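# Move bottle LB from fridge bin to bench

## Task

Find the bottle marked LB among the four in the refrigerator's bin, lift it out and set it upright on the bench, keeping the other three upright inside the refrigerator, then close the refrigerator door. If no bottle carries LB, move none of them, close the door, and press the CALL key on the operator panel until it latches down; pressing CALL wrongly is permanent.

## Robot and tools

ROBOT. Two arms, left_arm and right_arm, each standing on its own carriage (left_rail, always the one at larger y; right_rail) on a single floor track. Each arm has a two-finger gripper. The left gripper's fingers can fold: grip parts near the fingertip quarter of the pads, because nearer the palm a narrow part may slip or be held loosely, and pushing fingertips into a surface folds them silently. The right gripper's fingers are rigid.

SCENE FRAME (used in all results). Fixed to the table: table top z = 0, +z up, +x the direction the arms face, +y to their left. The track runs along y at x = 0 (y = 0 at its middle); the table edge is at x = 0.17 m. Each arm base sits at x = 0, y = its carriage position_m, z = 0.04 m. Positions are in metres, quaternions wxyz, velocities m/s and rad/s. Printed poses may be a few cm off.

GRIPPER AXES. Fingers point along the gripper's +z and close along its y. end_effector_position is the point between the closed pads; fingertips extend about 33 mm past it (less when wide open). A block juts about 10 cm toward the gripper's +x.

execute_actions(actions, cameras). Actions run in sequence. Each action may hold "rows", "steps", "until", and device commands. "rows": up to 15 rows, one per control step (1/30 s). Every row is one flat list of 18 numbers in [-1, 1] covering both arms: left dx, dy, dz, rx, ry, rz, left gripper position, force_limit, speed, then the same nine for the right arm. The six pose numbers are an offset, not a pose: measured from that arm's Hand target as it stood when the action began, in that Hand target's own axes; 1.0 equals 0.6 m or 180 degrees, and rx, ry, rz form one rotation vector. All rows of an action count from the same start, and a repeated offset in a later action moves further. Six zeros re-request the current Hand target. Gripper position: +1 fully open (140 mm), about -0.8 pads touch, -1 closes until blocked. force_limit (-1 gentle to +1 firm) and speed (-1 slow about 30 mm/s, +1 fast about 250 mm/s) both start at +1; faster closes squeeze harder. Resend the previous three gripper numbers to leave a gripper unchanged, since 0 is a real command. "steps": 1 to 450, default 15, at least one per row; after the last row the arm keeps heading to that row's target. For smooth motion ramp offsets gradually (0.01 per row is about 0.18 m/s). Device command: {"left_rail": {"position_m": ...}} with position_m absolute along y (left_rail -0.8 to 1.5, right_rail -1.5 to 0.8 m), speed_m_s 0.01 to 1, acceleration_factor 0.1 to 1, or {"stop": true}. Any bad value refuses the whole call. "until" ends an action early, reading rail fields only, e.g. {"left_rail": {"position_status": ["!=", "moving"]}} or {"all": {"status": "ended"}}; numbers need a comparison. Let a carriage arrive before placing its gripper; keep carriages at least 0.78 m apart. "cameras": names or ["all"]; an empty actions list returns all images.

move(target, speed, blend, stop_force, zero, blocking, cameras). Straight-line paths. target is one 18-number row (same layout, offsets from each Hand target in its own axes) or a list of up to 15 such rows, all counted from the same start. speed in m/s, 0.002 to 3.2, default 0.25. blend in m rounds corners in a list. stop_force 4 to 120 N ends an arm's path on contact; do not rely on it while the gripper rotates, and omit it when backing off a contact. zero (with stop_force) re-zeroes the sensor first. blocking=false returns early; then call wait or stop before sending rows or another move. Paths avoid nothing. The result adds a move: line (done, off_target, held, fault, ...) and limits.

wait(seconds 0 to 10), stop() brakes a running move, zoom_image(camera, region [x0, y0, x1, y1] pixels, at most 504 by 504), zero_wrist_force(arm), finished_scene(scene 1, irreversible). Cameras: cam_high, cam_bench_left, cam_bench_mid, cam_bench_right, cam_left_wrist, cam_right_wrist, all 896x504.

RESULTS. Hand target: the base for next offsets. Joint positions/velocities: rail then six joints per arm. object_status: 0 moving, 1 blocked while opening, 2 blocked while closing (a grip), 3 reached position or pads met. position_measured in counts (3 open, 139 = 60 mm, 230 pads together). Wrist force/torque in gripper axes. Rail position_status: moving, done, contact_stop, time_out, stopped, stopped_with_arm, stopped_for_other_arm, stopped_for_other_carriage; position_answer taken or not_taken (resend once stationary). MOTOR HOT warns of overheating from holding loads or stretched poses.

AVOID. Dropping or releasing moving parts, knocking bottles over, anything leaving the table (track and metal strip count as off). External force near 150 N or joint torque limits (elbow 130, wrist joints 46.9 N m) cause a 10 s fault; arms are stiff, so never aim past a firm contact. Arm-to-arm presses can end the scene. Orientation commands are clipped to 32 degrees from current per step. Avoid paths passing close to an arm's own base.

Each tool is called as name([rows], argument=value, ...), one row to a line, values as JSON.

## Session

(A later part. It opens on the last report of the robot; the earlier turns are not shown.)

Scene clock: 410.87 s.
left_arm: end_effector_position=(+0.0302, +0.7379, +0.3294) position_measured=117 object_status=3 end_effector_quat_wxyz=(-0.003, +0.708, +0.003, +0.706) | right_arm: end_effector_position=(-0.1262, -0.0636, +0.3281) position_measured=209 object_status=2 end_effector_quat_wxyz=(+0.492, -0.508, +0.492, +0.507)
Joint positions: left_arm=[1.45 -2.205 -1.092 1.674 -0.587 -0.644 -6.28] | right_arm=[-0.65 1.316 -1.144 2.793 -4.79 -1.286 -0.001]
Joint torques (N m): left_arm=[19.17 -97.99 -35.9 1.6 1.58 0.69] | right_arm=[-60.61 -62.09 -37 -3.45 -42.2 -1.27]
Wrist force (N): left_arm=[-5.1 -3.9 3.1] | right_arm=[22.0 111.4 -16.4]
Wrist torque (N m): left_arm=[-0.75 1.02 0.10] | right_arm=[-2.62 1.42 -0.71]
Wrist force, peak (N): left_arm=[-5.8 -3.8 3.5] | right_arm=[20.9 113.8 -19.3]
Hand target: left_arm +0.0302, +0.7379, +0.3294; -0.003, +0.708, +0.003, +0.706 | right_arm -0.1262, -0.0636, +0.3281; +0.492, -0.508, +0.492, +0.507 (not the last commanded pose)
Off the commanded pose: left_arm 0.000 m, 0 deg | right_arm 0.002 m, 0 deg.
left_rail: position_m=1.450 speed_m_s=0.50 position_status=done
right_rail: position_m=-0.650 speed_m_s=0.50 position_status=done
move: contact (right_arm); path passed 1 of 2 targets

move(target=[0,0,0,0,0,0,0.1,-1,-0.6,0,0.0083,0,0,0,0,-1,-0.7,-1], speed=0.03)

Scene clock: 413.07 s.
left_arm: end_effector_position=(+0.0302, +0.7379, +0.3294) position_measured=117 object_status=3 end_effector_quat_wxyz=(-0.003, +0.708, +0.003, +0.706) | right_arm: end_effector_position=(-0.1308, -0.0636, +0.3281) position_measured=209 object_status=2 end_effector_quat_wxyz=(+0.492, -0.508, +0.493, +0.507)
Joint positions: left_arm=[1.45 -2.205 -1.092 1.674 -0.587 -0.644 -6.28] | right_arm=[-0.65 1.338 -1.145 2.789 -4.784 -1.309 -0.001]
Joint torques (N m): left_arm=[19.69 -98.85 -34.6 1.5 1.49 0.65] | right_arm=[26.48 -65.99 -10.55 -10.21 7.03 0.75]
Wrist force (N): left_arm=[-5.7 -3.7 3.2] | right_arm=[18.7 -26.6 8.8]
Wrist torque (N m): left_arm=[-0.71 1.14 0.09] | right_arm=[-0.18 1.36 -0.44]
Wrist force, peak (N): left_arm=[-5.6 -4.0 3.2] | right_arm=[21.9 111.9 -16.4]
Hand target: left_arm +0.0302, +0.7379, +0.3294; -0.003, +0.708, +0.003, +0.706 | right_arm -0.1312, -0.0637, +0.3281; +0.492, -0.508, +0.492, +0.507
Off the commanded pose: left_arm 0.000 m, 0 deg | right_arm 0.000 m, 0 deg.
left_rail: position_m=1.450 speed_m_s=0.50 position_status=done
right_rail: position_m=-0.650 speed_m_s=0.50 position_status=done
move: done

execute_actions([
  {"left_rail":{"position_m":1.07},"steps":150,"until":{"left_rail":{"position_status":["!=","moving"]}}},
])

move(target=[0,0,0.15,0,0,0,0.1,-1,-0.6,0,0,0,0,0,0,-1,-0.7,-1], speed=0.25, cameras=["cam_left_wrist"])

zoom_image(camera="cam_left_wrist", region=[400, 120, 660, 300])

Scene clock: 419.03 s.
left_arm: end_effector_position=(+0.0302, +0.3579, +0.3294) position_measured=117 object_status=3 end_effector_quat_wxyz=(-0.003, +0.708, +0.003, +0.706) | right_arm: end_effector_position=(-0.1312, -0.0637, +0.3281) position_measured=209 object_status=2 end_effector_quat_wxyz=(+0.492, -0.508, +0.492, +0.507)
Joint positions: left_arm=[1.07 -2.205 -1.092 1.674 -0.587 -0.644 -6.28] | right_arm=[-0.65 1.339 -1.145 2.789 -4.784 -1.309 -0.001]
Joint torques (N m): left_arm=[8.72 -89.45 -36.17 1.71 1.16 0.71] | right_arm=[32.97 -65.61 4.94 -11.12 11.84 1.76]
Wrist force (N): left_arm=[-5.0 -3.7 2.9] | right_arm=[20.0 -39.4 11.4]
Wrist torque (N m): left_arm=[-0.71 0.99 0.09] | right_arm=[0.07 1.43 -0.39]
Wrist force, peak (N): left_arm=[-5.7 -5.1 3.0] | right_arm=[20.3 -39.7 11.3]
Hand target: left_arm +0.0302, +0.3579, +0.3294; -0.003, +0.708, +0.003, +0.706 | right_arm -0.1312, -0.0637, +0.3281; +0.492, -0.508, +0.492, +0.507
Tool commands: left_gripper/position=+0.1 left_gripper/force_limit=-1.0 left_gripper/speed=-0.6 right_gripper/position=-1.0 right_gripper/force_limit=-0.7 right_gripper/speed=-1.0
Off the commanded pose: left_arm 0.000 m, 0 deg | right_arm 0.000 m, 0 deg.
left_rail: position_m=1.070 speed_m_s=0.50 position_status=done
right_rail: position_m=-0.650 speed_m_s=0.50 position_status=done

Scene clock: 420.00 s.
left_arm: end_effector_position=(+0.1199, +0.3588, +0.3291) position_measured=117 object_status=3 end_effector_quat_wxyz=(-0.003, +0.708, +0.003, +0.706) | right_arm: end_effector_position=(-0.1312, -0.0637, +0.3281) position_measured=209 object_status=2 end_effector_quat_wxyz=(+0.492, -0.508, +0.492, +0.507)
Joint positions: left_arm=[1.07 -2.105 -1.137 1.745 -0.613 -0.544 -6.279] | right_arm=[-0.65 1.339 -1.145 2.789 -4.784 -1.309 -0.001]
Joint torques (N m): left_arm=[22.69 -97.16 -32.79 -0.77 3.13 2.87] | right_arm=[33.78 -70.72 2.49 -10.88 11.84 1.52]
Wrist force (N): left_arm=[-5.2 -3.5 3.0] | right_arm=[20.1 -39.3 11.5]
Wrist torque (N m): left_arm=[-0.66 1.02 -0.23] | right_arm=[0.10 1.41 -0.39]
Wrist force, peak (N): left_arm=[-5.6 -3.6 5.2] | right_arm=[20.3 -39.7 11.5]
Hand target: left_arm +0.1202, +0.3587, +0.3291; -0.003, +0.708, +0.003, +0.706 | right_arm -0.1312, -0.0637, +0.3281; +0.492, -0.508, +0.492, +0.507
Off the commanded pose: left_arm 0.000 m, 0 deg | right_arm 0.000 m, 0 deg.
left_rail: position_m=1.070 speed_m_s=0.50 position_status=done
right_rail: position_m=-0.650 speed_m_s=0.50 position_status=done
move: done
Images, in order (width x height): cam_left_wrist 896x504.

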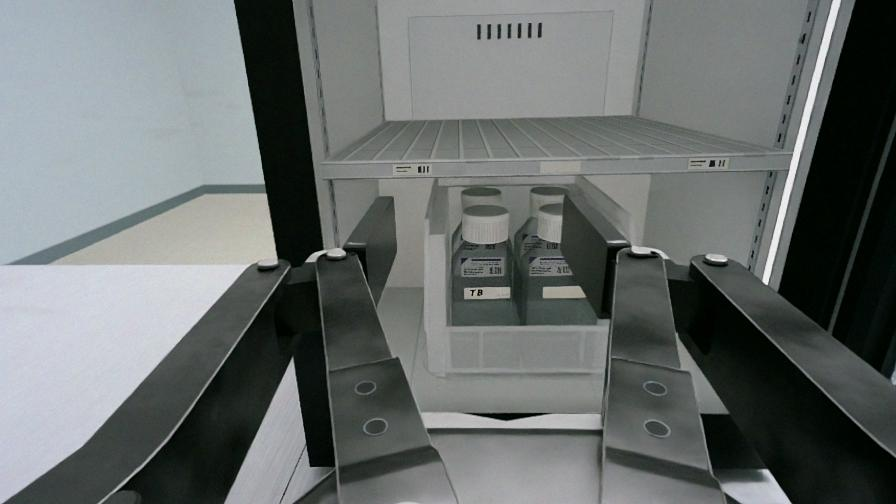

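Scaled by 1.938 from the camera's 896x504 image, which has a finer 1280x720 frame.

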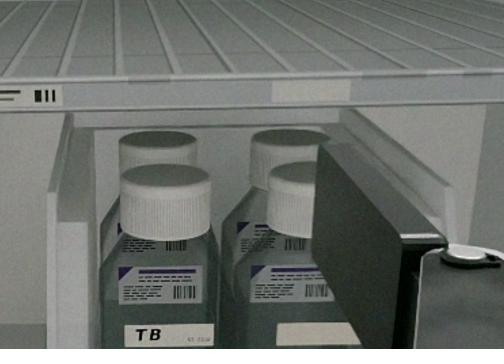

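move(target=[-0.02,0.115,0.25,0,0,0,1,-1,0,0,0,0,0,0,0,-1,-0.7,-1], speed=0.2, cameras=["cam_left_wrist"])

zoom_image(camera="cam_left_wrist", region=[340, 100, 600, 300])

Scene clock: 432.20 s.
left_arm: end_effector_position=(+0.2706, +0.2913, +0.3168) position_measured=3 object_status=3 end_effector_quat_wxyz=(-0.003, +0.708, +0.003, +0.706) | right_arm: end_effector_position=(-0.1312, -0.0637, +0.3281) position_measured=209 object_status=2 end_effector_quat_wxyz=(+0.492, -0.508, +0.492, +0.507)
Joint positions: left_arm=[1.07 -1.884 -1.074 1.672 -0.606 -0.322 -6.276] | right_arm=[-0.65 1.339 -1.145 2.789 -4.784 -1.309 -0.001]
Joint torques (N m): left_arm=[13.33 -72.12 -46.24 3.56 1.84 -2.38] | right_arm=[33.02 -66.62 -8.42 -11.1 11.98 1.29]
Wrist force (N): left_arm=[-5.0 -3.8 3.4] | right_arm=[20.0 -39.4 11.2]
Wrist torque (N m): left_arm=[-0.75 1.03 -0.23] | right_arm=[0.09 1.41 -0.39]
Wrist force, peak (N): left_arm=[-5.6 -2.9 4.5] | right_arm=[20.4 -39.9 11.3]
Hand target: left_arm +0.2708, +0.2912, +0.3168; -0.003, +0.708, +0.003, +0.706 | right_arm -0.1312, -0.0637, +0.3281; +0.492, -0.508, +0.492, +0.507
Off the commanded pose: left_arm 0.000 m, 0 deg | right_arm 0.000 m, 0 deg.
left_rail: position_m=1.070 speed_m_s=0.50 position_status=done
right_rail: position_m=-0.650 speed_m_s=0.50 position_status=done
move: done
Images, in order (width x height): cam_left_wrist 896x504.

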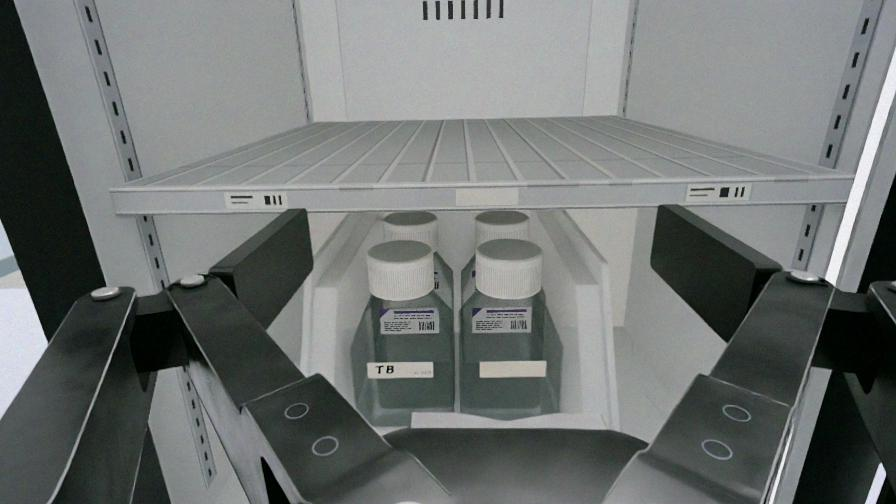

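Scaled by 1.938 from the camera's 896x504 image, which has a finer 1280x720 frame.

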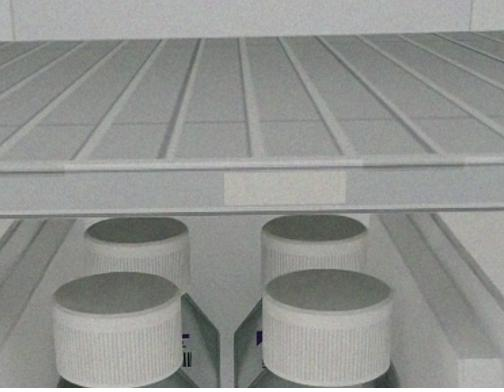

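move([
  [-0.1017,-0.078,0,0,0,0,-0.07,-1,0,0,0,0,0,0,0,-1,-0.7,-1],
  [-0.1017,-0.078,0.099,0,0,0,-0.07,-1,0,0,0,0,0,0,0,-1,-0.7,-1],
], speed=0.15, cameras=["cam_left_wrist"])

Scene clock: 493.27 s.
left_arm: end_effector_position=(+0.3294, +0.3386, +0.2557) position_measured=137 object_status=3 end_effector_quat_wxyz=(-0.003, +0.708, +0.003, +0.706) | right_arm: end_effector_position=(-0.1312, -0.0637, +0.3281) position_measured=209 object_status=2 end_effector_quat_wxyz=(+0.492, -0.508, +0.492, +0.507)
Joint positions: left_arm=[1.07 -1.825 -1.079 1.816 -0.747 -0.264 -6.274] | right_arm=[-0.65 1.339 -1.145 2.789 -4.784 -1.309 -0.001]
Joint torques (N m): left_arm=[18.8 -65.55 -44.25 -2.06 2.2 2.17] | right_arm=[32.73 -66.7 -7.97 -11.29 11.35 1.18]
Wrist force (N): left_arm=[-5.3 -3.3 3.2] | right_arm=[19.9 -39.4 11.5]
Wrist torque (N m): left_arm=[-0.63 1.04 -0.25] | right_arm=[0.08 1.45 -0.39]
Wrist force, peak (N): left_arm=[-6.4 -4.4 3.4] | right_arm=[20.5 -39.9 11.5]
Hand target: left_arm +0.3296, +0.3385, +0.2556; -0.003, +0.708, +0.003, +0.706 | right_arm -0.1312, -0.0637, +0.3281; +0.492, -0.508, +0.492, +0.507
Off the commanded pose: left_arm 0.000 m, 0 deg | right_arm 0.000 m, 0 deg.
left_rail: position_m=1.070 speed_m_s=0.50 position_status=done
right_rail: position_m=-0.650 speed_m_s=0.50 position_status=done
move: done
Images, in order (width x height): cam_left_wrist 896x504.

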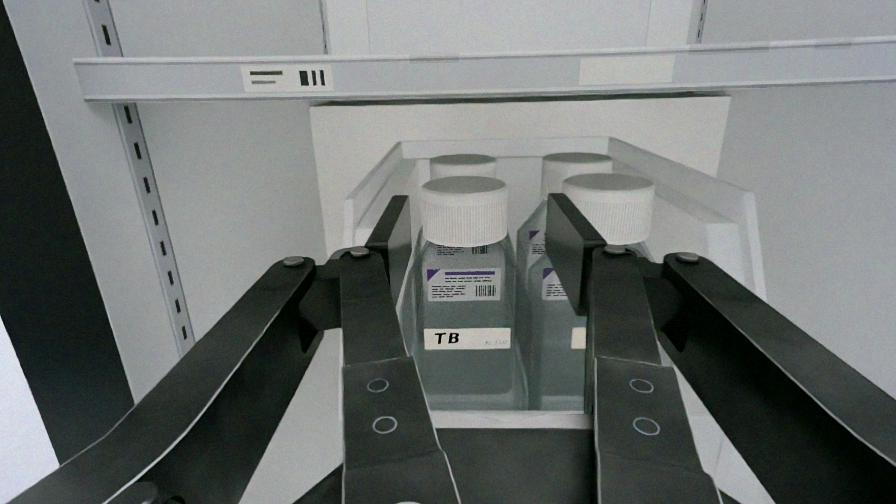

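move([
  [0.005,-0.0083,0.06,0,0,0,-0.07,-1,0,0,0,0,0,0,0,-1,-0.7,-1],
  [0.005,-0.0083,0.114,0,0,0,-0.07,-1,0,0,0,0,0,0,0,-1,-0.7,-1],
], speed=0.08, cameras=["cam_left_wrist"])

Scene clock: 501.13 s.
left_arm: end_effector_position=(+0.3978, +0.3442, +0.2585) position_measured=137 object_status=3 end_effector_quat_wxyz=(-0.003, +0.708, +0.003, +0.706) | right_arm: end_effector_position=(-0.1312, -0.0637, +0.3281) position_measured=209 object_status=2 end_effector_quat_wxyz=(+0.492, -0.508, +0.492, +0.507)
Joint positions: left_arm=[1.07 -1.733 -1.087 1.823 -0.751 -0.172 -6.269] | right_arm=[-0.65 1.339 -1.145 2.789 -4.784 -1.309 -0.001]
Joint torques (N m): left_arm=[18.16 -63.44 -43.44 -2.08 2.6 2.15] | right_arm=[35.26 -67.6 -7.83 -11.19 11.29 1.02]
Wrist force (N): left_arm=[-5.0 -3.5 3.1] | right_arm=[19.9 -39.4 11.3]
Wrist torque (N m): left_arm=[-0.68 0.98 -0.24] | right_arm=[0.07 1.43 -0.39]
Wrist force, peak (N): left_arm=[-5.3 -3.6 4.0] | right_arm=[20.3 -39.9 11.4]
Hand target: left_arm +0.3979, +0.3442, +0.2584; -0.003, +0.708, +0.003, +0.706 | right_arm -0.1312, -0.0637, +0.3281; +0.492, -0.508, +0.492, +0.507
Off the commanded pose: left_arm 0.000 m, 0 deg | right_arm 0.000 m, 0 deg.
left_rail: position_m=1.070 speed_m_s=0.50 position_status=done
right_rail: position_m=-0.650 speed_m_s=0.50 position_status=done
move: done
Images, in order (width x height): cam_left_wrist 896x504.

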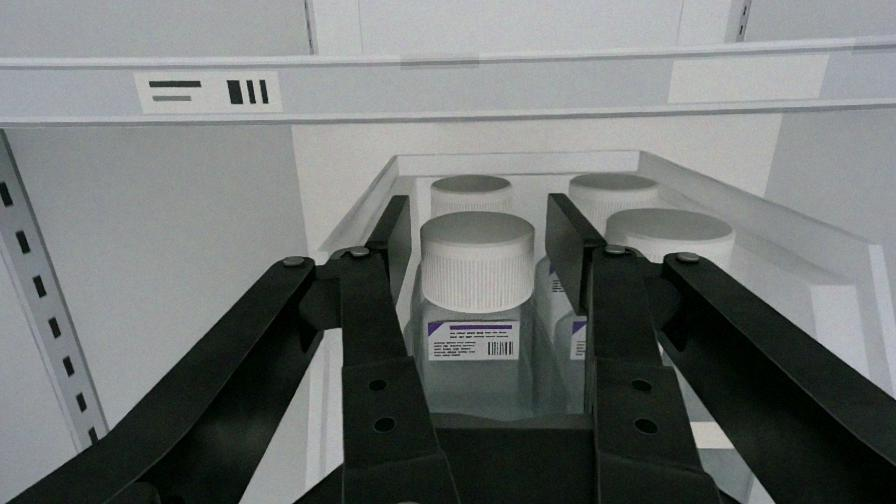

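move([
  [0,0,0.01,0,0,0,-0.07,-1,0,0,0,0,0,0,0,-1,-0.7,-1],
  [0,0,0.01,0,0,0,-1,-0.1,-1,0,0,0,0,0,0,-1,-0.7,-1],
], speed=0.05)

wait(seconds=1, cameras=["cam_left_wrist"])

Scene clock: 507.07 s.
left_arm: end_effector_position=(+0.4039, +0.3442, +0.2584) position_measured=159 object_status=0 end_effector_quat_wxyz=(-0.003, +0.708, +0.003, +0.706) | right_arm: end_effector_position=(-0.1312, -0.0637, +0.3281) position_measured=209 object_status=2 end_effector_quat_wxyz=(+0.492, -0.508, +0.492, +0.507)
Joint positions: left_arm=[1.07 -1.724 -1.086 1.822 -0.751 -0.163 -6.268] | right_arm=[-0.65 1.339 -1.145 2.789 -4.784 -1.309 -0.001]
Joint torques (N m): left_arm=[15.9 -63.17 -44.04 -1.9 2.41 2.61] | right_arm=[32.2 -65.98 -8.51 -10.95 11.96 1.01]
Wrist force (N): left_arm=[-4.4 -4.8 2.5] | right_arm=[20.0 -39.6 11.5]
Wrist torque (N m): left_arm=[-0.70 1.04 -0.19] | right_arm=[0.03 1.44 -0.39]
Wrist force, peak (N): left_arm=[-5.6 -3.7 3.2] | right_arm=[20.4 -39.9 11.6]
Hand target: left_arm +0.4039, +0.3442, +0.2584; -0.003, +0.708, +0.003, +0.706 | right_arm -0.1312, -0.0637, +0.3281; +0.492, -0.508, +0.492, +0.507
Off the commanded pose: left_arm 0.000 m, 0 deg | right_arm 0.000 m, 0 deg.
left_rail: position_m=1.070 speed_m_s=0.50 position_status=done
right_rail: position_m=-0.650 speed_m_s=0.50 position_status=done
move: done

Scene clock: 508.07 s.
left_arm: end_effector_position=(+0.4039, +0.3442, +0.2584) position_measured=159 object_status=2 end_effector_quat_wxyz=(-0.003, +0.708, +0.003, +0.706) | right_arm: end_effector_position=(-0.1312, -0.0637, +0.3281) position_measured=209 object_status=2 end_effector_quat_wxyz=(+0.492, -0.508, +0.492, +0.507)
Joint positions: left_arm=[1.07 -1.724 -1.086 1.822 -0.751 -0.163 -6.268] | right_arm=[-0.65 1.339 -1.145 2.789 -4.784 -1.309 -0.001]
Joint torques (N m): left_arm=[17.84 -64.67 -44.27 -2.01 2.31 1.67] | right_arm=[34.94 -66 -7.11 -11.33 11.76 0.76]
Wrist force (N): left_arm=[-4.5 -4.6 2.8] | right_arm=[20.3 -39.5 11.2]
Wrist torque (N m): left_arm=[-0.67 1.06 -0.19] | right_arm=[0.05 1.36 -0.39]
Wrist force, peak (N): left_arm=[-4.5 -4.7 3.0] | right_arm=[20.3 -39.7 11.6]
Hand target: left_arm +0.4039, +0.3442, +0.2584; -0.003, +0.708, +0.003, +0.706 | right_arm -0.1312, -0.0637, +0.3281; +0.492, -0.508, +0.492, +0.507
Tool commands: left_gripper/position=-1.0 left_gripper/force_limit=-0.1 left_gripper/speed=-1.0 right_gripper/position=-1.0 right_gripper/force_limit=-0.7 right_gripper/speed=-1.0
Off the commanded pose: left_arm 0.000 m, 0 deg | right_arm 0.000 m, 0 deg.
left_rail: position_m=1.070 speed_m_s=0.50 position_status=done
right_rail: position_m=-0.650 speed_m_s=0.50 position_status=done
wait: 1.00 s
Images, in order (width x height): cam_left_wrist 896x504.

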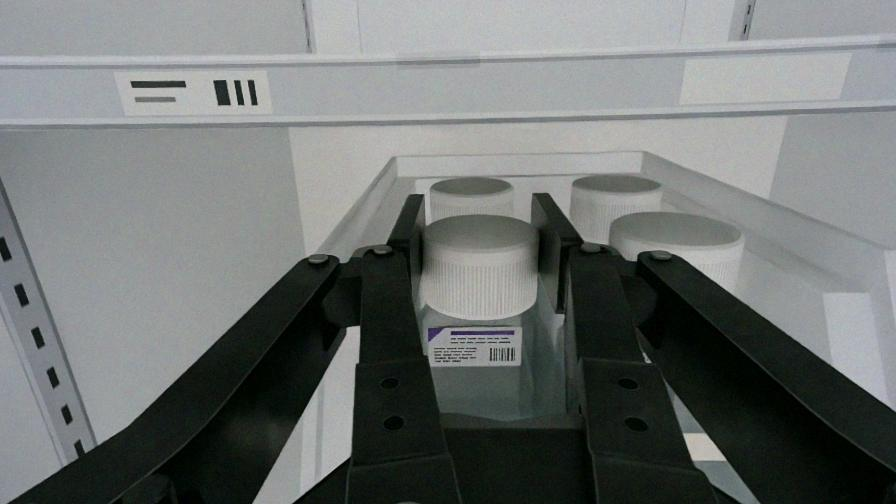

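move(target=[0.043,0,0,0,0,0,-1,-0.1,-1,0,0,0,0,0,0,-1,-0.7,-1], speed=0.05, cameras=["cam_left_wrist"])

Scene clock: 510.97 s.
left_arm: end_effector_position=(+0.4040, +0.3442, +0.2841) position_measured=159 object_status=2 end_effector_quat_wxyz=(-0.003, +0.708, +0.003, +0.706) | right_arm: end_effector_position=(-0.1312, -0.0637, +0.3281) position_measured=209 object_status=2 end_effector_quat_wxyz=(+0.492, -0.508, +0.492, +0.507)
Joint positions: left_arm=[1.07 -1.724 -1.115 1.81 -0.71 -0.163 -6.268] | right_arm=[-0.65 1.339 -1.145 2.789 -4.784 -1.309 -0.001]
Joint torques (N m): left_arm=[19.75 -97.64 -47.6 4.17 1.51 -3.12] | right_arm=[34.8 -69.3 -7.85 -11.74 11.41 0.27]
Wrist force (N): left_arm=[-8.6 -3.4 3.4] | right_arm=[20.0 -39.0 11.1]
Wrist torque (N m): left_arm=[-0.65 0.92 0.09] | right_arm=[0.09 1.42 -0.39]
Wrist force, peak (N): left_arm=[-9.6 -3.2 3.1] | right_arm=[20.3 -39.9 11.4]
Hand target: left_arm +0.4040, +0.3442, +0.2842; -0.003, +0.708, +0.003, +0.706 | right_arm -0.1312, -0.0637, +0.3281; +0.492, -0.508, +0.492, +0.507
Off the commanded pose: left_arm 0.000 m, 0 deg | right_arm 0.000 m, 0 deg.
left_rail: position_m=1.070 speed_m_s=0.50 position_status=done
right_rail: position_m=-0.650 speed_m_s=0.50 position_status=done
move: done
Images, in order (width x height): cam_left_wrist 896x504.

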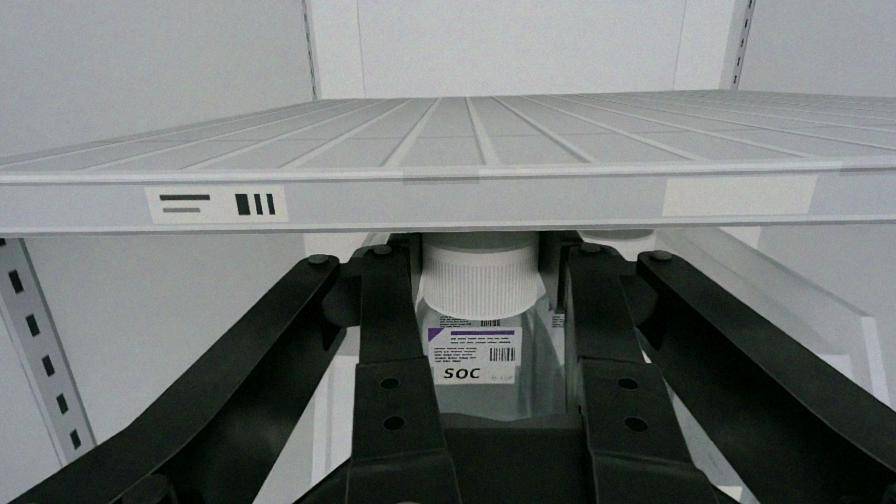

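zoom_image(camera="cam_left_wrist", region=[400, 290, 600, 430])

Scaled by 2.520 from the camera's 896x504 image, which has a finer 1280x720 frame.

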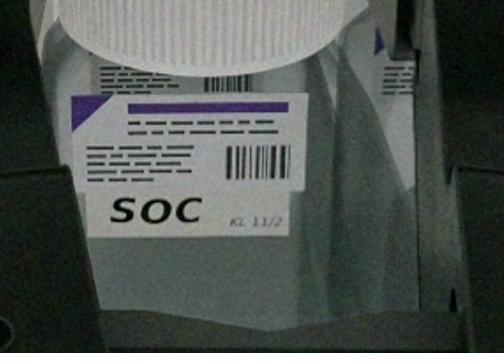

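move(target=[0.0,0,0,0,0,0,-1,-0.1,-1,0,0,0,0,0,0,-1,-0.7,-1])

move(target=[-0.046,0,0,0,0,0,-1,-0.1,-1,0,0,0,0,0,0,-1,-0.7,-1], speed=0.02, stop_force=5)

Scene clock: 522.97 s.
left_arm: end_effector_position=(+0.4040, +0.3442, +0.2843) position_measured=159 object_status=2 end_effector_quat_wxyz=(-0.003, +0.708, +0.003, +0.706) | right_arm: end_effector_position=(-0.1312, -0.0637, +0.3281) position_measured=209 object_status=2 end_effector_quat_wxyz=(+0.492, -0.508, +0.492, +0.507)
Joint positions: left_arm=[1.07 -1.724 -1.115 1.809 -0.71 -0.163 -6.268] | right_arm=[-0.65 1.339 -1.145 2.789 -4.784 -1.309 -0.001]
Joint torques (N m): left_arm=[-10.03 -93.06 -47.08 3.4 -1.4 -3.08] | right_arm=[33.91 -61.4 -8.23 -13.54 12.17 0.12]
Wrist force (N): left_arm=[-9.0 -3.3 3.1] | right_arm=[20.0 -39.2 11.8]
Wrist torque (N m): left_arm=[-0.62 1.02 0.08] | right_arm=[0.03 1.42 -0.39]
Wrist force, peak (N): left_arm=[-9.3 -3.9 3.2] | right_arm=[20.3 -39.5 11.3]
Hand target: left_arm +0.4040, +0.3442, +0.2842; -0.003, +0.708, +0.003, +0.706 | right_arm -0.1312, -0.0637, +0.3281; +0.492, -0.508, +0.492, +0.507
Off the commanded pose: left_arm 0.000 m, 0 deg | right_arm 0.000 m, 0 deg.
left_rail: position_m=1.070 speed_m_s=0.50 position_status=done
right_rail: position_m=-0.650 speed_m_s=0.50 position_status=done
move: done

Scene clock: 525.63 s.
left_arm: end_effector_position=(+0.4039, +0.3442, +0.2584) position_measured=159 object_status=2 end_effector_quat_wxyz=(-0.003, +0.708, +0.003, +0.706) | right_arm: end_effector_position=(-0.1312, -0.0637, +0.3281) position_measured=209 object_status=2 end_effector_quat_wxyz=(+0.492, -0.508, +0.492, +0.507)
Joint positions: left_arm=[1.07 -1.724 -1.086 1.822 -0.751 -0.163 -6.269] | right_arm=[-0.65 1.339 -1.145 2.789 -4.784 -1.309 -0.001]
Joint torques (N m): left_arm=[-14.62 -100.63 -45.96 3.72 2.39 -0.4] | right_arm=[22.31 -62.02 -1.04 -13.86 11.67 0.05]
Wrist force (N): left_arm=[-8.2 -4.2 3.0] | right_arm=[14.7 -36.0 10.8]
Wrist torque (N m): left_arm=[-0.84 0.84 0.08] | right_arm=[-0.01 1.30 -0.42]
Wrist force, peak (N): left_arm=[12.1 -7.4 2.0] | right_arm=[20.3 -39.4 11.3]
Hand target: left_arm +0.4039, +0.3442, +0.2584; -0.003, +0.708, +0.003, +0.706 (not the last commanded pose) | right_arm -0.1312, -0.0637, +0.3281; +0.492, -0.508, +0.492, +0.507
Off the commanded pose: left_arm 0.002 m, 0 deg | right_arm 0.000 m, 0 deg.
left_rail: position_m=1.070 speed_m_s=0.50 position_status=done
right_rail: position_m=-0.650 speed_m_s=0.50 position_status=done
move: contact (left_arm)

move([
  [0,0,0,0,0,0,-0.07,-1,-1,0,0,0,0,0,0,-1,-0.7,-1],
  [0,0,-0.13,0,0,0,-0.07,-1,-1,0,0,0,0,0,0,-1,-0.7,-1],
  [-0.025,0.148,-0.15,0,0,0,0.9,-1,-0.5,0,0,0,0,0,0,-1,-0.7,-1],
], speed=0.1, cameras=["cam_left_wrist"])

zoom_image(camera="cam_left_wrist", region=[330, 180, 630, 430])

Scene clock: 534.73 s.
left_arm: end_effector_position=(+0.3148, +0.2546, +0.2436) position_measured=16 object_status=0 end_effector_quat_wxyz=(-0.003, +0.708, +0.003, +0.706) | right_arm: end_effector_position=(-0.1312, -0.0637, +0.3281) position_measured=209 object_status=2 end_effector_quat_wxyz=(+0.492, -0.508, +0.492, +0.507)
Joint positions: left_arm=[1.07 -1.817 -0.957 1.632 -0.684 -0.255 -6.274] | right_arm=[-0.65 1.339 -1.145 2.789 -4.784 -1.309 -0.001]
Joint torques (N m): left_arm=[19.67 -75.91 -45.23 3.03 2.36 -3.55] | right_arm=[11.74 -55.07 12.5 -14.48 11.81 -0.24]
Wrist force (N): left_arm=[-4.7 -4.1 2.7] | right_arm=[14.7 -36.0 10.6]
Wrist torque (N m): left_arm=[-0.80 0.95 0.09] | right_arm=[-0.02 1.41 -0.42]
Wrist force, peak (N): left_arm=[-8.4 -4.8 2.9] | right_arm=[15.1 -36.4 10.9]
Hand target: left_arm +0.3148, +0.2546, +0.2436; -0.003, +0.708, +0.003, +0.706 | right_arm -0.1312, -0.0637, +0.3281; +0.492, -0.508, +0.492, +0.507
Off the commanded pose: left_arm 0.000 m, 0 deg | right_arm 0.000 m, 0 deg.
left_rail: position_m=1.070 speed_m_s=0.50 position_status=done
right_rail: position_m=-0.650 speed_m_s=0.50 position_status=done
move: done
Images, in order (width x height): cam_left_wrist 896x504.

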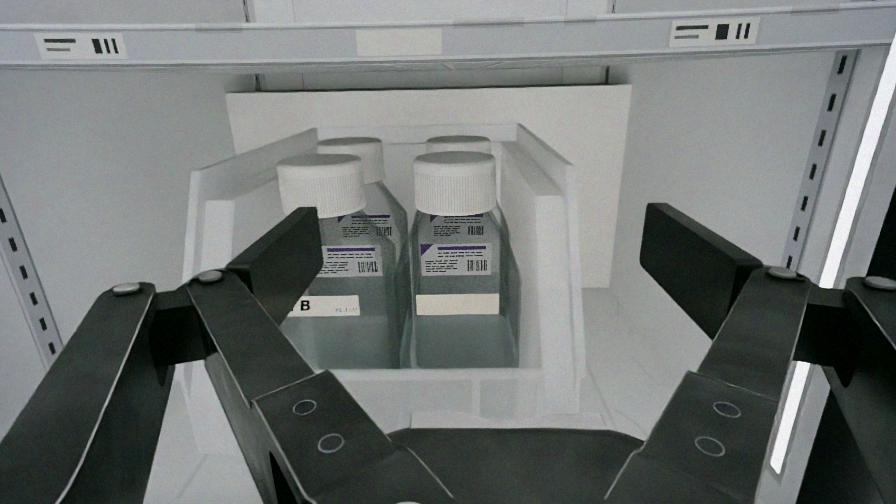

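Scaled by 1.680 from the camera's 896x504 image, which has a finer 1280x720 frame.

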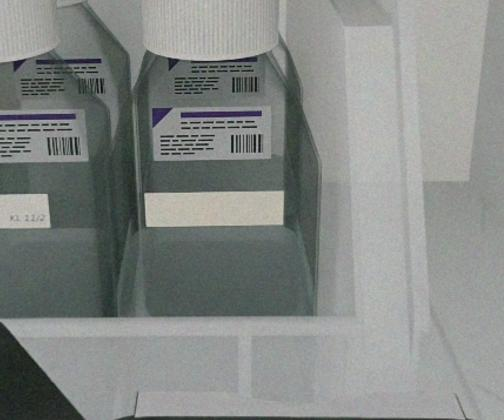

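move(target=[-0.055,0,0,0,0,0,0.9,-1,-0.5,0,0,0,0,0,0,-1,-0.7,-1], speed=0.1, cameras=["cam_left_wrist"])

zoom_image(camera="cam_left_wrist", region=[330, 150, 580, 380])

Scene clock: 541.13 s.
left_arm: end_effector_position=(+0.3148, +0.2546, +0.2108) position_measured=16 object_status=3 end_effector_quat_wxyz=(-0.003, +0.708, +0.003, +0.706) | right_arm: end_effector_position=(-0.1312, -0.0637, +0.3281) position_measured=209 object_status=2 end_effector_quat_wxyz=(+0.492, -0.508, +0.492, +0.507)
Joint positions: left_arm=[1.07 -1.817 -0.922 1.644 -0.731 -0.255 -6.274] | right_arm=[-0.65 1.339 -1.145 2.789 -4.784 -1.309 -0.001]
Joint torques (N m): left_arm=[-16.45 -77.91 -28.59 -1.57 -1.9 2.01] | right_arm=[13.32 -55.64 12.59 -14.17 12.1 -0.74]
Wrist force (N): left_arm=[-4.6 -4.1 3.0] | right_arm=[15.2 -35.8 10.6]
Wrist torque (N m): left_arm=[-0.81 0.94 -0.24] | right_arm=[0.03 1.30 -0.42]
Wrist force, peak (N): left_arm=[-5.2 -4.5 3.0] | right_arm=[15.3 -36.4 10.9]
Hand target: left_arm +0.3147, +0.2546, +0.2106; -0.003, +0.708, +0.003, +0.706 | right_arm -0.1312, -0.0637, +0.3281; +0.492, -0.508, +0.492, +0.507
Off the commanded pose: left_arm 0.000 m, 0 deg | right_arm 0.000 m, 0 deg.
left_rail: position_m=1.070 speed_m_s=0.50 position_status=done
right_rail: position_m=-0.650 speed_m_s=0.50 position_status=done
move: done
Images, in order (width x height): cam_left_wrist 896x504.

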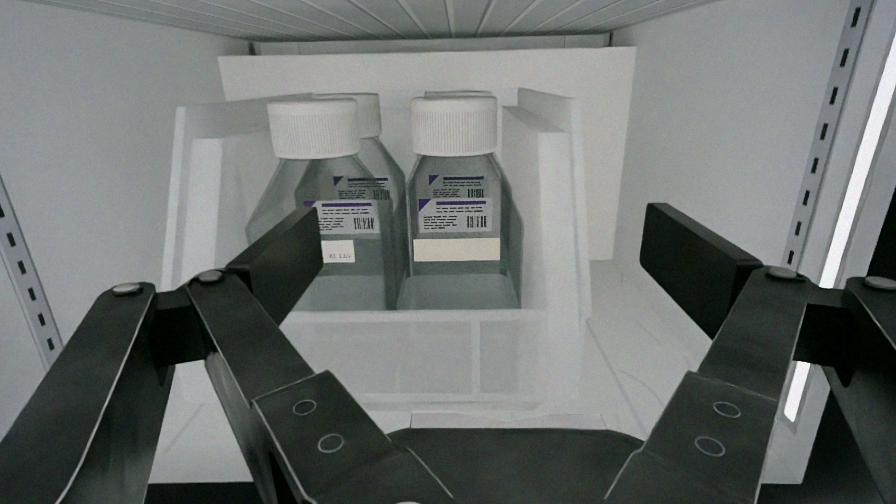

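Scaled by 2.016 from the camera's 896x504 image, which has a finer 1280x720 frame.

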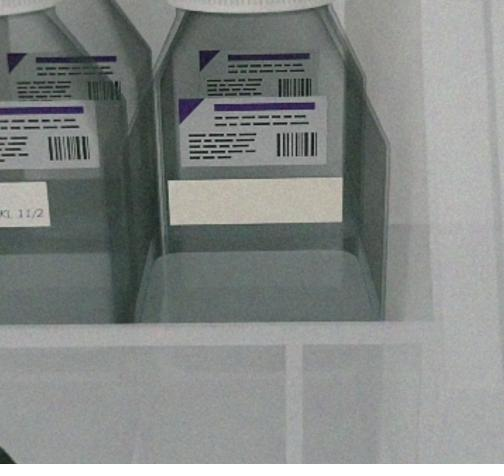

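move(target=[0.05,-0.196,0,0,0,0,0.9,-1,-0.5,0,0,0,0,0,0,-1,-0.7,-1], speed=0.15, cameras=["cam_left_wrist"])

zoom_image(camera="cam_left_wrist", region=[430, 130, 680, 360])

Scene clock: 553.53 s.
left_arm: end_effector_position=(+0.3136, +0.3721, +0.2406) position_measured=16 object_status=3 end_effector_quat_wxyz=(-0.003, +0.708, +0.003, +0.706) | right_arm: end_effector_position=(-0.1312, -0.0637, +0.3281) position_measured=209 object_status=2 end_effector_quat_wxyz=(+0.492, -0.508, +0.492, +0.507)
Joint positions: left_arm=[1.07 -1.86 -1.102 1.893 -0.798 -0.299 -6.276] | right_arm=[-0.65 1.339 -1.145 2.789 -4.784 -1.309 -0.001]
Joint torques (N m): left_arm=[-19.71 -95.97 -27.42 -1.52 -3.12 1.71] | right_arm=[12.62 -47.91 11.91 -14.46 11.98 -0.36]
Wrist force (N): left_arm=[-4.5 -4.2 2.4] | right_arm=[15.2 -35.8 10.8]
Wrist torque (N m): left_arm=[-0.81 0.90 -0.22] | right_arm=[0.04 1.30 -0.42]
Wrist force, peak (N): left_arm=[-4.3 -5.8 2.6] | right_arm=[15.4 -36.3 10.9]
Hand target: left_arm +0.3136, +0.3722, +0.2406; -0.003, +0.708, +0.003, +0.706 | right_arm -0.1312, -0.0637, +0.3281; +0.492, -0.508, +0.492, +0.507
Off the commanded pose: left_arm 0.000 m, 0 deg | right_arm 0.000 m, 0 deg.
left_rail: position_m=1.070 speed_m_s=0.50 position_status=done
right_rail: position_m=-0.650 speed_m_s=0.50 position_status=done
move: done
Images, in order (width x height): cam_left_wrist 896x504.

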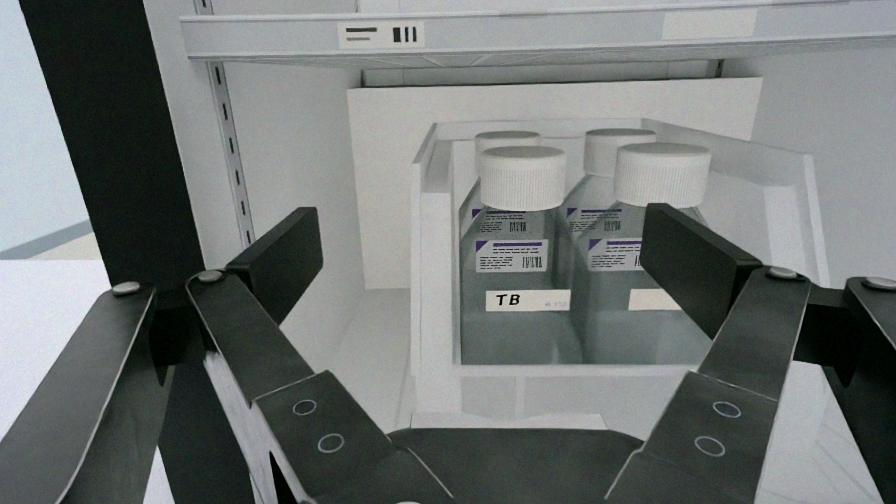

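Scaled by 2.016 from the camera's 896x504 image, which has a finer 1280x720 frame.

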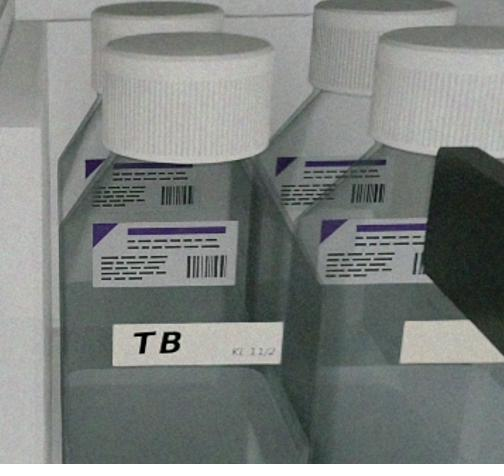

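move([
  [0,0,0,0,0,0,-0.1,-1,-0.5,0,0,0,0,0,0,-1,-0.7,-1],
  [0.01,-0.105,-0.05,0,0,0,-0.1,-1,-0.5,0,0,0,0,0,0,-1,-0.7,-1],
], speed=0.15, cameras=["cam_left_wrist"])

zoom_image(camera="cam_left_wrist", region=[470, 130, 720, 360])

Scene clock: 560.17 s.
left_arm: end_effector_position=(+0.2831, +0.4348, +0.2467) position_measured=141 object_status=3 end_effector_quat_wxyz=(-0.003, +0.708, +0.003, +0.706) | right_arm: end_effector_position=(-0.1312, -0.0637, +0.3281) position_measured=209 object_status=2 end_effector_quat_wxyz=(+0.492, -0.508, +0.492, +0.507)
Joint positions: left_arm=[1.07 -1.936 -1.186 2.015 -0.835 -0.374 -6.277] | right_arm=[-0.65 1.339 -1.145 2.789 -4.784 -1.309 -0.001]
Joint torques (N m): left_arm=[-16.09 -86.93 -25.72 -1.46 -3.27 2.52] | right_arm=[13.87 -45.85 12.56 -14.07 12.37 -1.15]
Wrist force (N): left_arm=[-4.6 -4.3 2.2] | right_arm=[15.2 -36.0 10.9]
Wrist torque (N m): left_arm=[-0.86 0.92 -0.22] | right_arm=[0.00 1.29 -0.42]
Wrist force, peak (N): left_arm=[-4.5 -5.9 2.0] | right_arm=[15.1 -36.3 11.2]
Hand target: left_arm +0.2830, +0.4349, +0.2467; -0.003, +0.708, +0.003, +0.706 | right_arm -0.1312, -0.0637, +0.3281; +0.492, -0.508, +0.492, +0.507
Off the commanded pose: left_arm 0.000 m, 0 deg | right_arm 0.000 m, 0 deg.
left_rail: position_m=1.070 speed_m_s=0.50 position_status=done
right_rail: position_m=-0.650 speed_m_s=0.50 position_status=done
move: done
Images, in order (width x height): cam_left_wrist 896x504.

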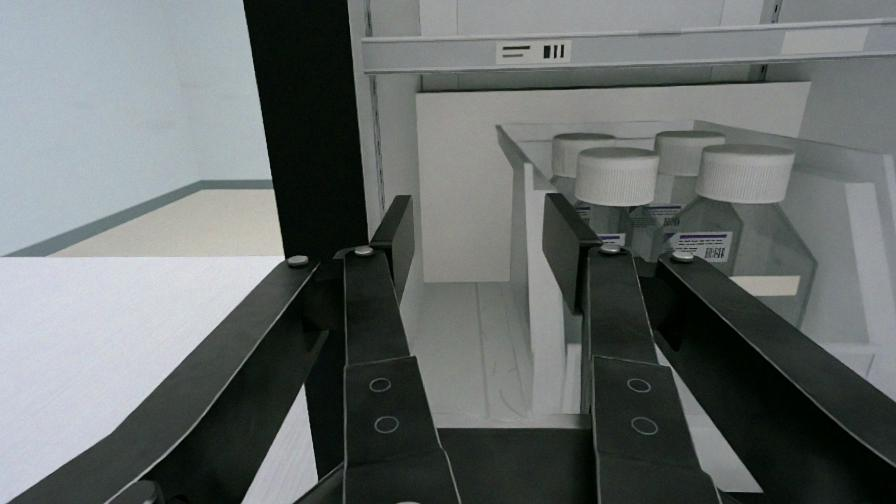

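Scaled by 2.016 from the camera's 896x504 image, which has a finer 1280x720 frame.

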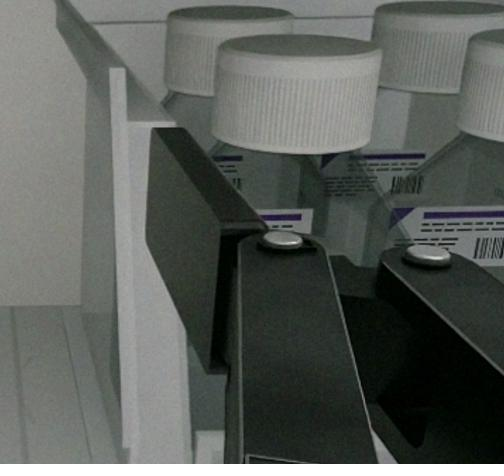

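move([
  [0,0.083,-0.038,-0.139,0,0,-0.1,-1,-0.5,0,0,0,0,0,0,-1,-0.7,-1],
  [0,0.083,-0.038,-0.139,0,0,0.8,-1,-0.5,0,0,0,0,0,0,-1,-0.7,-1],
], speed=0.15, cameras=["cam_left_wrist"])

zoom_image(camera="cam_left_wrist", region=[400, 130, 650, 360])

Scene clock: 569.47 s.
left_arm: end_effector_position=(+0.2607, +0.3849, +0.2468) position_measured=28 object_status=0 end_effector_quat_wxyz=(+0.150, +0.691, -0.150, +0.691) | right_arm: end_effector_position=(-0.1312, -0.0637, +0.3281) position_measured=209 object_status=2 end_effector_quat_wxyz=(+0.492, -0.508, +0.492, +0.507)
Joint positions: left_arm=[1.07 -1.986 -1.307 2.201 -0.895 0.012 -6.283] | right_arm=[-0.65 1.339 -1.145 2.789 -4.784 -1.309 -0.001]
Joint torques (N m): left_arm=[19.12 -72.59 -25.54 -2.63 2.16 -2.55] | right_arm=[12.79 -42.72 11.1 -13.95 11.86 -1.27]
Wrist force (N): left_arm=[-4.8 -4.4 2.7] | right_arm=[15.2 -36.1 10.8]
Wrist torque (N m): left_arm=[-0.86 0.99 0.10] | right_arm=[-0.04 1.29 -0.43]
Wrist force, peak (N): left_arm=[-4.9 -4.8 2.8] | right_arm=[15.0 -36.5 10.7]
Hand target: left_arm +0.2607, +0.3849, +0.2468; +0.150, +0.692, -0.150, +0.690 | right_arm -0.1312, -0.0637, +0.3281; +0.492, -0.508, +0.492, +0.507
Off the commanded pose: left_arm 0.000 m, 0 deg | right_arm 0.000 m, 0 deg.
left_rail: position_m=1.070 speed_m_s=0.50 position_status=done
right_rail: position_m=-0.650 speed_m_s=0.50 position_status=done
joint sent to its limit (left arm) — joint 7 (wrist 3), lower limit.
move: done
Images, in order (width x height): cam_left_wrist 896x504.

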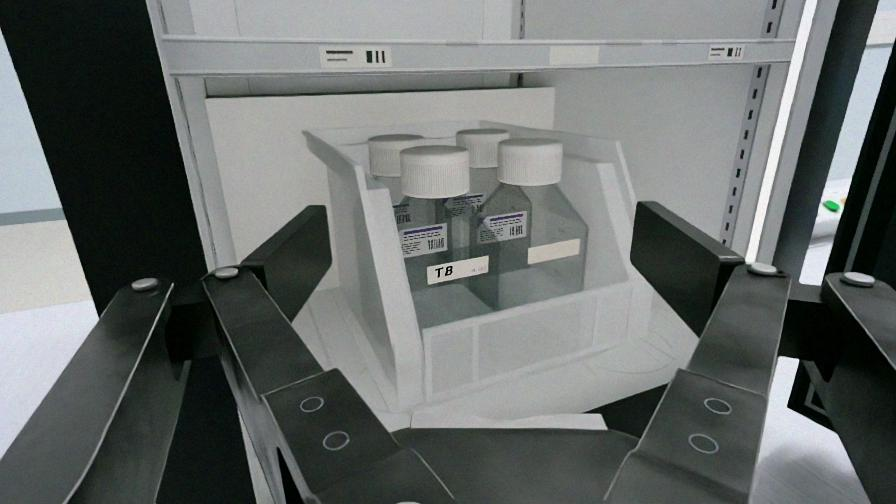

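Scaled by 2.016 from the camera's 896x504 image, which has a finer 1280x720 frame.

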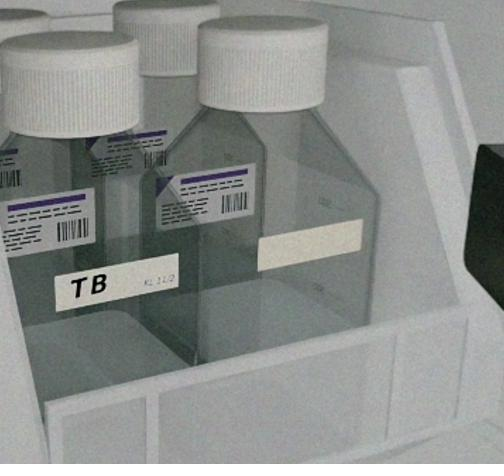

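move(target=[0.138,0.029,-0.318,0.139,0,0,0.8,-1,-0.5,0,0,0,0,0,0,-1,-0.7,-1], speed=0.25)

move(target=[0,0,0,0,0,0.6,0.8,-1,-0.5,0,0,0,0,0,0,-1,-0.7,-1], speed=0.5)

Scene clock: 578.43 s.
left_arm: end_effector_position=(+0.0801, +0.4481, +0.3299) position_measured=28 object_status=3 end_effector_quat_wxyz=(-0.003, +0.708, +0.003, +0.706) | right_arm: end_effector_position=(-0.1312, -0.0637, +0.3281) position_measured=209 object_status=2 end_effector_quat_wxyz=(+0.492, -0.508, +0.492, +0.507)
Joint positions: left_arm=[1.07 -2.226 -1.236 1.893 -0.66 -0.664 -6.28] | right_arm=[-0.65 1.339 -1.145 2.789 -4.784 -1.309 -0.001]
Joint torques (N m): left_arm=[-18.73 -50.59 -45.41 4.53 -3.05 -2.96] | right_arm=[16.29 -40.07 12.72 -14.01 12.38 -1.33]
Wrist force (N): left_arm=[-4.8 -4.7 2.9] | right_arm=[15.3 -36.2 10.8]
Wrist torque (N m): left_arm=[-0.92 0.99 0.12] | right_arm=[-0.05 1.27 -0.43]
Wrist force, peak (N): left_arm=[-5.8 -5.3 4.5] | right_arm=[15.2 -36.5 11.0]
Hand target: left_arm +0.0800, +0.4481, +0.3300; -0.003, +0.708, +0.003, +0.706 | right_arm -0.1312, -0.0637, +0.3281; +0.492, -0.508, +0.492, +0.507
Off the commanded pose: left_arm 0.000 m, 0 deg | right_arm 0.000 m, 0 deg.
left_rail: position_m=1.070 speed_m_s=0.50 position_status=done
right_rail: position_m=-0.650 speed_m_s=0.50 position_status=done
move: done

Scene clock: 581.17 s.
left_arm: end_effector_position=(+0.0800, +0.4481, +0.3300) position_measured=28 object_status=3 end_effector_quat_wxyz=(+0.573, -0.419, +0.571, -0.413) | right_arm: end_effector_position=(-0.1312, -0.0637, +0.3281) position_measured=209 object_status=2 end_effector_quat_wxyz=(+0.492, -0.508, +0.492, +0.507)
Joint positions: left_arm=[1.07 -2.226 -1.236 1.892 -0.66 -0.664 -4.396] | right_arm=[-0.65 1.339 -1.145 2.789 -4.784 -1.309 -0.001]
Joint torques (N m): left_arm=[19.18 -88.83 -30.12 -0.37 -3.19 2] | right_arm=[13.15 -41.81 12.71 -13.96 12.26 -1.78]
Wrist force (N): left_arm=[-5.9 -4.1 2.2] | right_arm=[15.2 -35.4 10.5]
Wrist torque (N m): left_arm=[-0.88 1.61 0.37] | right_arm=[0.12 1.30 -0.43]
Wrist force, peak (N): left_arm=[-6.1 -4.1 2.5] | right_arm=[15.5 -36.3 11.2]
Hand target: left_arm +0.0800, +0.4481, +0.3300; +0.573, -0.419, +0.571, -0.412 | right_arm -0.1312, -0.0637, +0.3281; +0.492, -0.508, +0.492, +0.507
Off the commanded pose: left_arm 0.000 m, 0 deg | right_arm 0.000 m, 0 deg.
left_rail: position_m=1.070 speed_m_s=0.50 position_status=done
right_rail: position_m=-0.650 speed_m_s=0.50 position_status=done
move: done

move(target=[0,0,0,0,0,0.7,0.8,-1,-0.5,0,0,0,0,0,0,-1,-0.7,-1], speed=0.6)

move(target=[0,0,0,0,0,0.7,0.8,-1,-0.5,0,0,0,0,0,0,-1,-0.7,-1], speed=0.6)

Scene clock: 586.37 s.
left_arm: end_effector_position=(+0.0800, +0.4481, +0.3300) position_measured=28 object_status=3 end_effector_quat_wxyz=(+0.628, +0.318, +0.632, +0.324) | right_arm: end_effector_position=(-0.1312, -0.0637, +0.3281) position_measured=209 object_status=2 end_effector_quat_wxyz=(+0.492, -0.508, +0.492, +0.507)
Joint positions: left_arm=[1.07 -2.226 -1.236 1.892 -0.66 -0.664 -2.196] | right_arm=[-0.65 1.339 -1.145 2.789 -4.784 -1.309 -0.001]
Joint torques (N m): left_arm=[17.43 -86.31 -30.89 -0.45 -2.29 1.96] | right_arm=[15.4 -39.75 12.53 -13.79 12.21 -1.38]
Wrist force (N): left_arm=[-7.2 -4.5 2.1] | right_arm=[15.2 -35.8 11.0]
Wrist torque (N m): left_arm=[-0.57 1.85 -0.21] | right_arm=[0.03 1.29 -0.43]
Wrist force, peak (N): left_arm=[-7.7 -4.8 2.1] | right_arm=[15.4 -36.3 11.0]
Hand target: left_arm +0.0800, +0.4481, +0.3300; +0.628, +0.318, +0.632, +0.324 | right_arm -0.1312, -0.0637, +0.3281; +0.492, -0.508, +0.492, +0.507
Off the commanded pose: left_arm 0.000 m, 0 deg | right_arm 0.000 m, 0 deg.
left_rail: position_m=1.070 speed_m_s=0.50 position_status=done
right_rail: position_m=-0.650 speed_m_s=0.50 position_status=done
move: done

Scene clock: 589.10 s.
left_arm: end_effector_position=(+0.0800, +0.4481, +0.3300) position_measured=28 object_status=3 end_effector_quat_wxyz=(-0.003, +0.708, +0.003, +0.706) | right_arm: end_effector_position=(-0.1312, -0.0637, +0.3281) position_measured=209 object_status=2 end_effector_quat_wxyz=(+0.492, -0.508, +0.492, +0.507)
Joint positions: left_arm=[1.07 -2.226 -1.236 1.892 -0.66 -0.664 0.003] | right_arm=[-0.65 1.339 -1.145 2.789 -4.784 -1.309 -0.001]
Joint torques (N m): left_arm=[18.64 -88.45 -30.98 -0.54 -3.05 1.65] | right_arm=[12.38 -39.89 11.49 -14.35 12.41 -1.7]
Wrist force (N): left_arm=[-5.1 -4.3 2.7] | right_arm=[15.1 -35.8 10.8]
Wrist torque (N m): left_arm=[-0.84 1.05 -0.21] | right_arm=[0.03 1.30 -0.42]
Wrist force, peak (N): left_arm=[-7.5 -4.9 1.9] | right_arm=[15.3 -36.3 11.1]
Hand target: left_arm +0.0800, +0.4481, +0.3300; -0.003, +0.708, +0.003, +0.706 | right_arm -0.1312, -0.0637, +0.3281; +0.492, -0.508, +0.492, +0.507
Off the commanded pose: left_arm 0.000 m, 0 deg | right_arm 0.000 m, 0 deg.
left_rail: position_m=1.070 speed_m_s=0.50 position_status=done
right_rail: position_m=-0.650 speed_m_s=0.50 position_status=done
move: done

move([
  [0,0,0,0,0,0,-0.07,-1,-0.3,0,0,0,0,0,0,-1,-0.7,-1],
  [-0.119,0.304,0.39,0,0,0,-0.07,-1,-0.3,0,0,0,0,0,0,-1,-0.7,-1],
  [-0.119,0.304,0.48,0,0,0,-0.07,-1,-0.3,0,0,0,0,0,0,-1,-0.7,-1],
], speed=[0.2,0.2,0.1], cameras=["cam_left_wrist"])

Scene clock: 598.97 s.
left_arm: end_effector_position=(+0.3695, +0.2684, +0.2580) position_measured=137 object_status=3 end_effector_quat_wxyz=(-0.003, +0.708, +0.003, +0.706) | right_arm: end_effector_position=(-0.1312, -0.0637, +0.3281) position_measured=209 object_status=2 end_effector_quat_wxyz=(+0.492, -0.508, +0.492, +0.507)
Joint positions: left_arm=[1.07 -1.753 -0.99 1.658 -0.681 -0.192 0.012] | right_arm=[-0.65 1.339 -1.145 2.789 -4.784 -1.309 -0.001]
Joint torques (N m): left_arm=[14.35 -72.05 -45.82 -1.69 1.74 2.38] | right_arm=[15.09 -36.71 11.51 -13.64 12.23 -2.07]
Wrist force (N): left_arm=[-4.8 -4.4 2.7] | right_arm=[15.1 -35.9 10.6]
Wrist torque (N m): left_arm=[-0.86 0.91 -0.24] | right_arm=[0.02 1.32 -0.43]
Wrist force, peak (N): left_arm=[-5.3 -3.7 4.2] | right_arm=[15.5 -36.4 11.0]
Hand target: left_arm +0.3696, +0.2684, +0.2579; -0.003, +0.708, +0.003, +0.706 | right_arm -0.1312, -0.0637, +0.3281; +0.492, -0.508, +0.492, +0.507
Off the commanded pose: left_arm 0.000 m, 0 deg | right_arm 0.000 m, 0 deg.
left_rail: position_m=1.070 speed_m_s=0.50 position_status=done
right_rail: position_m=-0.650 speed_m_s=0.50 position_status=done
move: done
Images, in order (width x height): cam_left_wrist 896x504.

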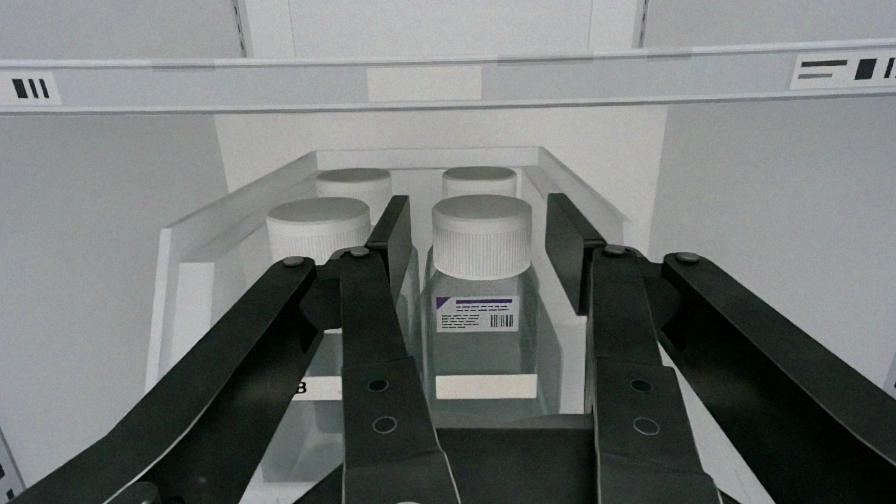

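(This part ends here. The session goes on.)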